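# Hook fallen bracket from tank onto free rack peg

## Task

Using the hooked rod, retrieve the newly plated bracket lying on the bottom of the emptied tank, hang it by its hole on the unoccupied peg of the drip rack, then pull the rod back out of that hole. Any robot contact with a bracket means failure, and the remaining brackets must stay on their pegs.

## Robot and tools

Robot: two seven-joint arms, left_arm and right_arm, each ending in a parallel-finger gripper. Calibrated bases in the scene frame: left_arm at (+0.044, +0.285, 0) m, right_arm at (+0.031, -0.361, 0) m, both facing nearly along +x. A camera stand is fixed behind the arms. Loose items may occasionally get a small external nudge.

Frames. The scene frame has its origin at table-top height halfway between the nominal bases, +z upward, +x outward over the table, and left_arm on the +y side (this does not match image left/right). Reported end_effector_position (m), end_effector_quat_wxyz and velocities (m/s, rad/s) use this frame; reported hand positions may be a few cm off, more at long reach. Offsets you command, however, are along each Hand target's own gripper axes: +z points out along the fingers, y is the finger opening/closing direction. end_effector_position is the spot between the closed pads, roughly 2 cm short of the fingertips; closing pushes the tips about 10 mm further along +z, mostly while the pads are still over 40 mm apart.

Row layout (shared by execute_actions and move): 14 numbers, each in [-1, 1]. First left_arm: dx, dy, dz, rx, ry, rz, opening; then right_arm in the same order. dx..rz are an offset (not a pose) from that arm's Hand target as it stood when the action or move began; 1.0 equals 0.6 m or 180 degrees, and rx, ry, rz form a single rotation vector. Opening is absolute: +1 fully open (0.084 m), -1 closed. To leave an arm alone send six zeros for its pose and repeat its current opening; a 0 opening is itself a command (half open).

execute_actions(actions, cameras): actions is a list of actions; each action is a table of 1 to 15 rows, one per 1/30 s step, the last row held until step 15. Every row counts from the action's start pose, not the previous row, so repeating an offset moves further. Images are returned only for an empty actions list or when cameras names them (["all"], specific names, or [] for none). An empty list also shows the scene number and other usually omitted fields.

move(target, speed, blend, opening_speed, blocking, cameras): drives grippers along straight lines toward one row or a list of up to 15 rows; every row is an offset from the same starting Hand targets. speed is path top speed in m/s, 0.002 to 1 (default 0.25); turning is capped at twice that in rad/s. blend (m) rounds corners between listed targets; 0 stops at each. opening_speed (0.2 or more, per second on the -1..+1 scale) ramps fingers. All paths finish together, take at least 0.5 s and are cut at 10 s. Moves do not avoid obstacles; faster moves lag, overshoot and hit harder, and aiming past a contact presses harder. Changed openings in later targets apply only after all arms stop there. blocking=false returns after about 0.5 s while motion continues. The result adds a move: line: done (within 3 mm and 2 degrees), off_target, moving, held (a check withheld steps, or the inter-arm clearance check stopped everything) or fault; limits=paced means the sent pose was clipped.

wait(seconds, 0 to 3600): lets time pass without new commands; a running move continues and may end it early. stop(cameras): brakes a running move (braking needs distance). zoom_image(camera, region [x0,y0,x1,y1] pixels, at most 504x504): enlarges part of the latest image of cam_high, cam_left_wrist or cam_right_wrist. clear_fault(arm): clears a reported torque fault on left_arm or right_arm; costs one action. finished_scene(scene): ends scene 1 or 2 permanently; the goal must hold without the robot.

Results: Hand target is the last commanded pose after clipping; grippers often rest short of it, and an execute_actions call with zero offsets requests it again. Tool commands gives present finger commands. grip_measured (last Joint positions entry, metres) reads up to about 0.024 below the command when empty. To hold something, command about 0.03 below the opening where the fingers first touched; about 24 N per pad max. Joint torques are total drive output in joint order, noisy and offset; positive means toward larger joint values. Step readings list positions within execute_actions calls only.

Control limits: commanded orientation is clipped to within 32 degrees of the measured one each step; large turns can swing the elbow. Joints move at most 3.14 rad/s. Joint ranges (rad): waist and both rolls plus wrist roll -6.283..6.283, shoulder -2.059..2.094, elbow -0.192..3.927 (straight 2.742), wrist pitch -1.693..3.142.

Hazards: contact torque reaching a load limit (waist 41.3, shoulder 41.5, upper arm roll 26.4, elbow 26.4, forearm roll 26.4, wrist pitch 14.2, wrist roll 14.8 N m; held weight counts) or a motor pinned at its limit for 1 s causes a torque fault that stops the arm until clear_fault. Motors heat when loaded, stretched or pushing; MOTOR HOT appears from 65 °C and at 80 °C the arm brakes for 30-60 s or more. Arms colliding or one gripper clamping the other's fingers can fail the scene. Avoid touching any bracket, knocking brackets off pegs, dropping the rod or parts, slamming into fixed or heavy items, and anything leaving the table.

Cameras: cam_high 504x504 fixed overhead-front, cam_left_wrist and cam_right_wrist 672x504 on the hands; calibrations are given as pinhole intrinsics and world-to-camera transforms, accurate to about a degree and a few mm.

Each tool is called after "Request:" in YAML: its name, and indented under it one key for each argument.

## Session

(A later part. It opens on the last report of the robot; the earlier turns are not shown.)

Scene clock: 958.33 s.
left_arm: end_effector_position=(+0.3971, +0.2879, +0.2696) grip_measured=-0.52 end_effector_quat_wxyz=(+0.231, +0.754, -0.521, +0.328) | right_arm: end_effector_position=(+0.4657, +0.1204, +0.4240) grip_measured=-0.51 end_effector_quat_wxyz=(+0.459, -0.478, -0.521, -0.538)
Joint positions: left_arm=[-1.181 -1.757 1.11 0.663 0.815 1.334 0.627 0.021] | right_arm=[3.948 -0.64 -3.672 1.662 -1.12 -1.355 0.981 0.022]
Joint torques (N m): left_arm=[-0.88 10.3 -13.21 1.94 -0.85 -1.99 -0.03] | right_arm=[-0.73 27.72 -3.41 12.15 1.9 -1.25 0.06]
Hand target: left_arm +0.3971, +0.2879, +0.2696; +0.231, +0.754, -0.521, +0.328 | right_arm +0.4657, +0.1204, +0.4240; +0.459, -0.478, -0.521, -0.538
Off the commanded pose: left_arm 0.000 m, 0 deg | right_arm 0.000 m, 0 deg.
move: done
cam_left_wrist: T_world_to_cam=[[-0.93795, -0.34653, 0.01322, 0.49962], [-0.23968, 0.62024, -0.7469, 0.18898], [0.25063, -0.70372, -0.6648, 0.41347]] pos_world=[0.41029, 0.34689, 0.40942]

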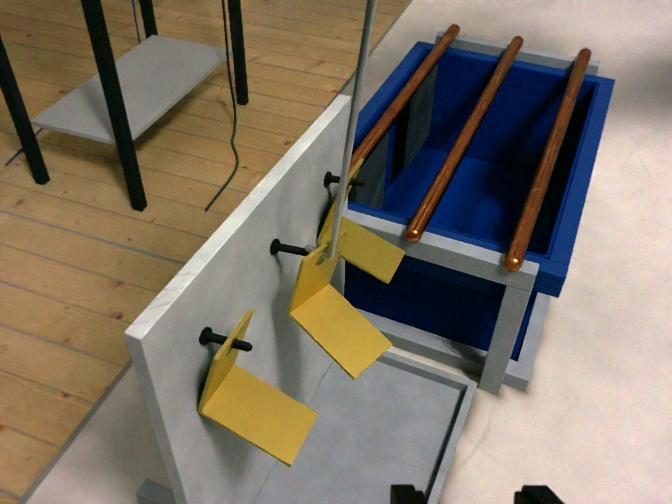

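Request:
move:
  target: [0,0,0,0,0,0,-0.5,-0.0017,0.0138,0.0005,0,0,0,-0.85]
  speed: 0.03
  cameras: ["cam_left_wrist"]

Request:
zoom_image:
  camera: "cam_left_wrist"
  region: [260, 190, 380, 310]

Scene clock: 974.27 s.
left_arm: end_effector_position=(+0.3971, +0.2879, +0.2696) grip_measured=-0.52 end_effector_quat_wxyz=(+0.231, +0.754, -0.521, +0.328) | right_arm: end_effector_position=(+0.4740, +0.1204, +0.4240) grip_measured=-0.51 end_effector_quat_wxyz=(+0.459, -0.478, -0.521, -0.538)
Joint positions: left_arm=[-1.181 -1.757 1.11 0.663 0.815 1.334 0.627 0.021] | right_arm=[3.926 -0.669 -3.668 1.714 -1.121 -1.357 1.006 0.022]
Joint torques (N m): left_arm=[-0.85 10.51 -13.17 2 -0.93 -1.95 0.1] | right_arm=[-0.63 28.07 -3.39 12.24 2.04 -1.12 0.2]
Hand target: left_arm +0.3971, +0.2879, +0.2696; +0.231, +0.754, -0.521, +0.328 | right_arm +0.4741, +0.1204, +0.4240; +0.459, -0.478, -0.521, -0.538
Off the commanded pose: left_arm 0.000 m, 0 deg | right_arm 0.000 m, 0 deg.
move: done
cam_left_wrist: T_world_to_cam=[[-0.93795, -0.34653, 0.01322, 0.49962], [-0.23968, 0.62024, -0.7469, 0.18898], [0.25063, -0.70372, -0.6648, 0.41347]] pos_world=[0.41029, 0.34689, 0.40942]

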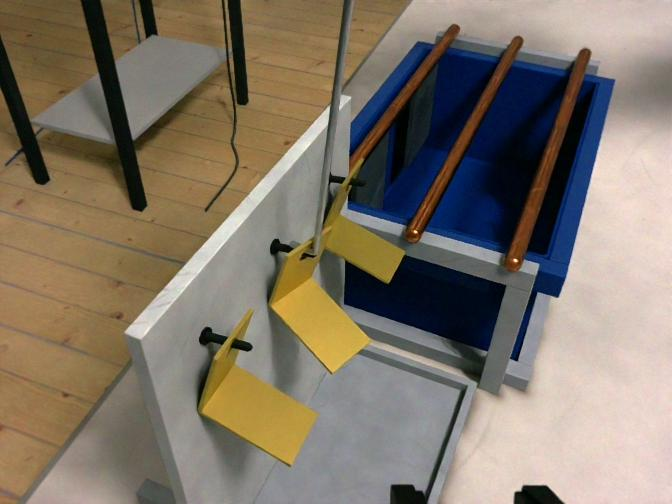

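Scaled by 4.200.

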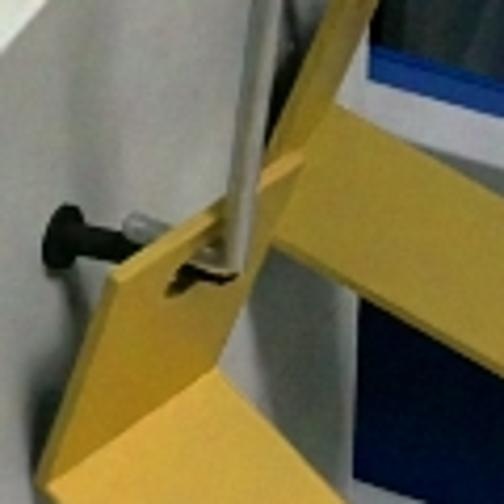

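Request:
move:
  target:
    - [0,0,0,0,0,0,-0.5,-0.0006,0.005,0.0002,0,0,0,-0.85]
    - [0,0,0,0,0,0,-0.5,-0.0042,0.0043,0.004,0,0,0,-0.85]
    - [0,0,0,0,0,0,-0.5,-0.0117,0.0035,0.004,0,0,0,-0.85]
  speed: 0.02
  cameras: ["cam_left_wrist"]

Request:
zoom_image:
  camera: "cam_left_wrist"
  region: [260, 190, 380, 310]

Scene clock: 1002.90 s.
left_arm: end_effector_position=(+0.3971, +0.2879, +0.2696) grip_measured=-0.52 end_effector_quat_wxyz=(+0.231, +0.754, -0.521, +0.328) | right_arm: end_effector_position=(+0.4771, +0.1227, +0.4173) grip_measured=-0.51 end_effector_quat_wxyz=(+0.459, -0.478, -0.521, -0.538)
Joint positions: left_arm=[-1.181 -1.757 1.11 0.663 0.815 1.334 0.627 0.021] | right_arm=[3.921 -0.689 -3.663 1.726 -1.112 -1.358 0.998 0.022]
Joint torques (N m): left_arm=[-0.88 10.41 -13.33 1.79 -0.81 -1.9 0.06] | right_arm=[0.48 28.36 -3.41 11.32 2.18 -1.16 -0.09]
Hand target: left_arm +0.3971, +0.2879, +0.2696; +0.231, +0.754, -0.521, +0.328 | right_arm +0.4771, +0.1227, +0.4173; +0.459, -0.478, -0.521, -0.538
Off the commanded pose: left_arm 0.000 m, 0 deg | right_arm 0.000 m, 0 deg.
move: done
cam_left_wrist: T_world_to_cam=[[-0.93795, -0.34653, 0.01322, 0.49962], [-0.23968, 0.62024, -0.7469, 0.18898], [0.25063, -0.70372, -0.6648, 0.41347]] pos_world=[0.41029, 0.34689, 0.40942]

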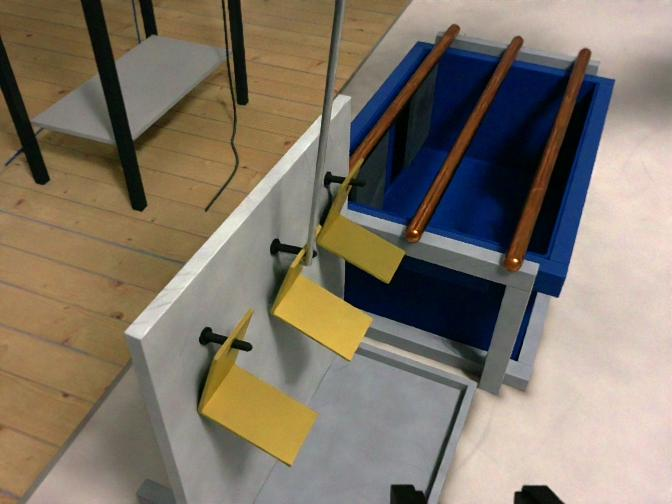

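Scaled by 4.200.

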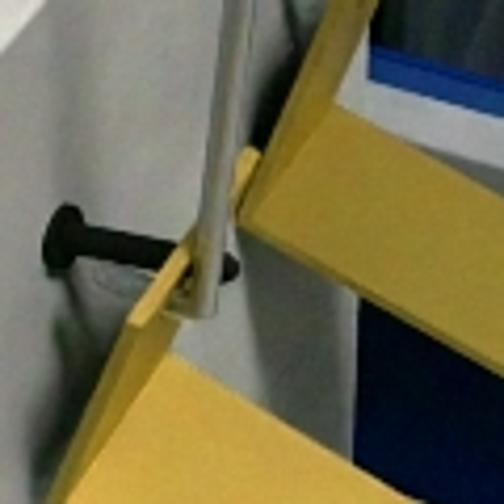

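Request:
move:
  target:
    - [0,0,0,0,0,0,-0.5,0.002,-0.015,0.0,0,0,0,-0.85]
    - [0,0,0,0,0,0,-0.5,0.006,-0.045,0.0,0,0,0,-0.85]
  speed: 0.03
  cameras: ["cam_left_wrist"]

Request:
zoom_image:
  camera: "cam_left_wrist"
  region: [260, 190, 380, 310]

Scene clock: 1010.43 s.
left_arm: end_effector_position=(+0.3971, +0.2879, +0.2696) grip_measured=-0.52 end_effector_quat_wxyz=(+0.231, +0.754, -0.521, +0.328) | right_arm: end_effector_position=(+0.4499, +0.1237, +0.4176) grip_measured=-0.51 end_effector_quat_wxyz=(+0.459, -0.478, -0.521, -0.538)
Joint positions: left_arm=[-1.181 -1.757 1.11 0.663 0.815 1.334 0.627 0.021] | right_arm=[3.989 -0.598 -3.674 1.564 -1.109 -1.348 0.921 0.022]
Joint torques (N m): left_arm=[-0.84 10.29 -13.18 1.73 -0.83 -1.9 -0.05] | right_arm=[0.52 27.67 -3.67 11.55 2.43 -0.89 -0.25]
Hand target: left_arm +0.3971, +0.2879, +0.2696; +0.231, +0.754, -0.521, +0.328 | right_arm +0.4499, +0.1237, +0.4176; +0.459, -0.478, -0.521, -0.538
Off the commanded pose: left_arm 0.000 m, 0 deg | right_arm 0.000 m, 0 deg.
move: done
cam_left_wrist: T_world_to_cam=[[-0.93795, -0.34653, 0.01322, 0.49962], [-0.23968, 0.62024, -0.7469, 0.18898], [0.25063, -0.70372, -0.6648, 0.41347]] pos_world=[0.41029, 0.34689, 0.40942]

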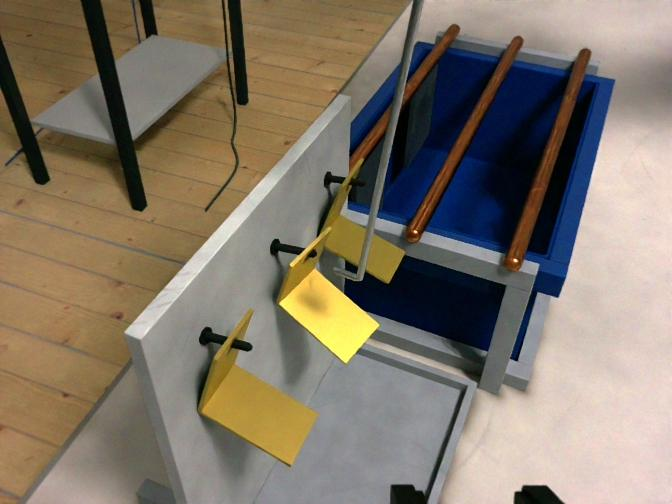

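Scaled by 4.200.

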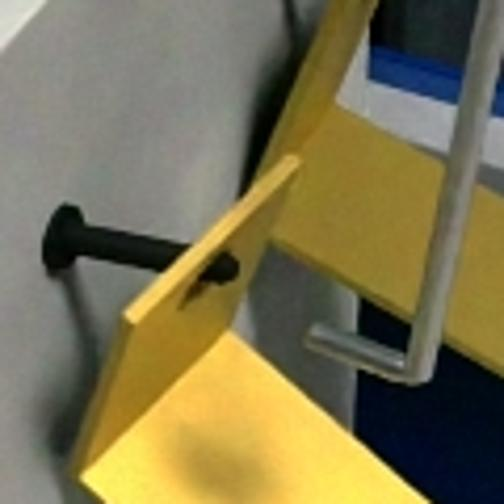

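Request:
move:
  target: [0,0,0,0,0,0,-0.5,0.06,-0.08,0,0,0,0,-0.85]
  speed: 0.15
  cameras: ["cam_left_wrist"]

Request:
finished_scene:
  scene: 1

Scene clock: 1019.60 s.
left_arm: end_effector_position=(+0.3971, +0.2879, +0.2696) grip_measured=-0.52 end_effector_quat_wxyz=(+0.231, +0.754, -0.521, +0.328) | right_arm: end_effector_position=(+0.3979, +0.1255, +0.4474) grip_measured=-0.51 end_effector_quat_wxyz=(+0.459, -0.478, -0.521, -0.538)
Joint positions: left_arm=[-1.181 -1.757 1.11 0.663 0.815 1.334 0.627 0.021] | right_arm=[4.104 -0.401 -3.69 1.361 -1.141 -1.269 0.875 0.022]
Joint torques (N m): left_arm=[-0.79 10.33 -13.25 1.81 -0.7 -1.91 0.01] | right_arm=[0.03 24.27 -2.96 11.89 2.61 -0.9 -0.07]
Hand target: left_arm +0.3971, +0.2879, +0.2696; +0.231, +0.754, -0.521, +0.328 | right_arm +0.3979, +0.1255, +0.4474; +0.459, -0.478, -0.521, -0.538
Off the commanded pose: left_arm 0.000 m, 0 deg | right_arm 0.000 m, 0 deg.
move: done
cam_left_wrist: T_world_to_cam=[[-0.93795, -0.34653, 0.01322, 0.49962], [-0.23968, 0.62024, -0.7469, 0.18898], [0.25063, -0.70372, -0.6648, 0.41347]] pos_world=[0.41029, 0.34689, 0.40942]

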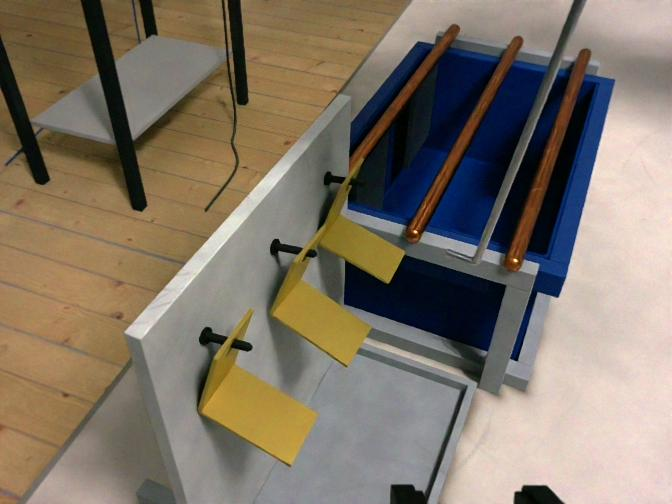

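The scene is finished: the task was done.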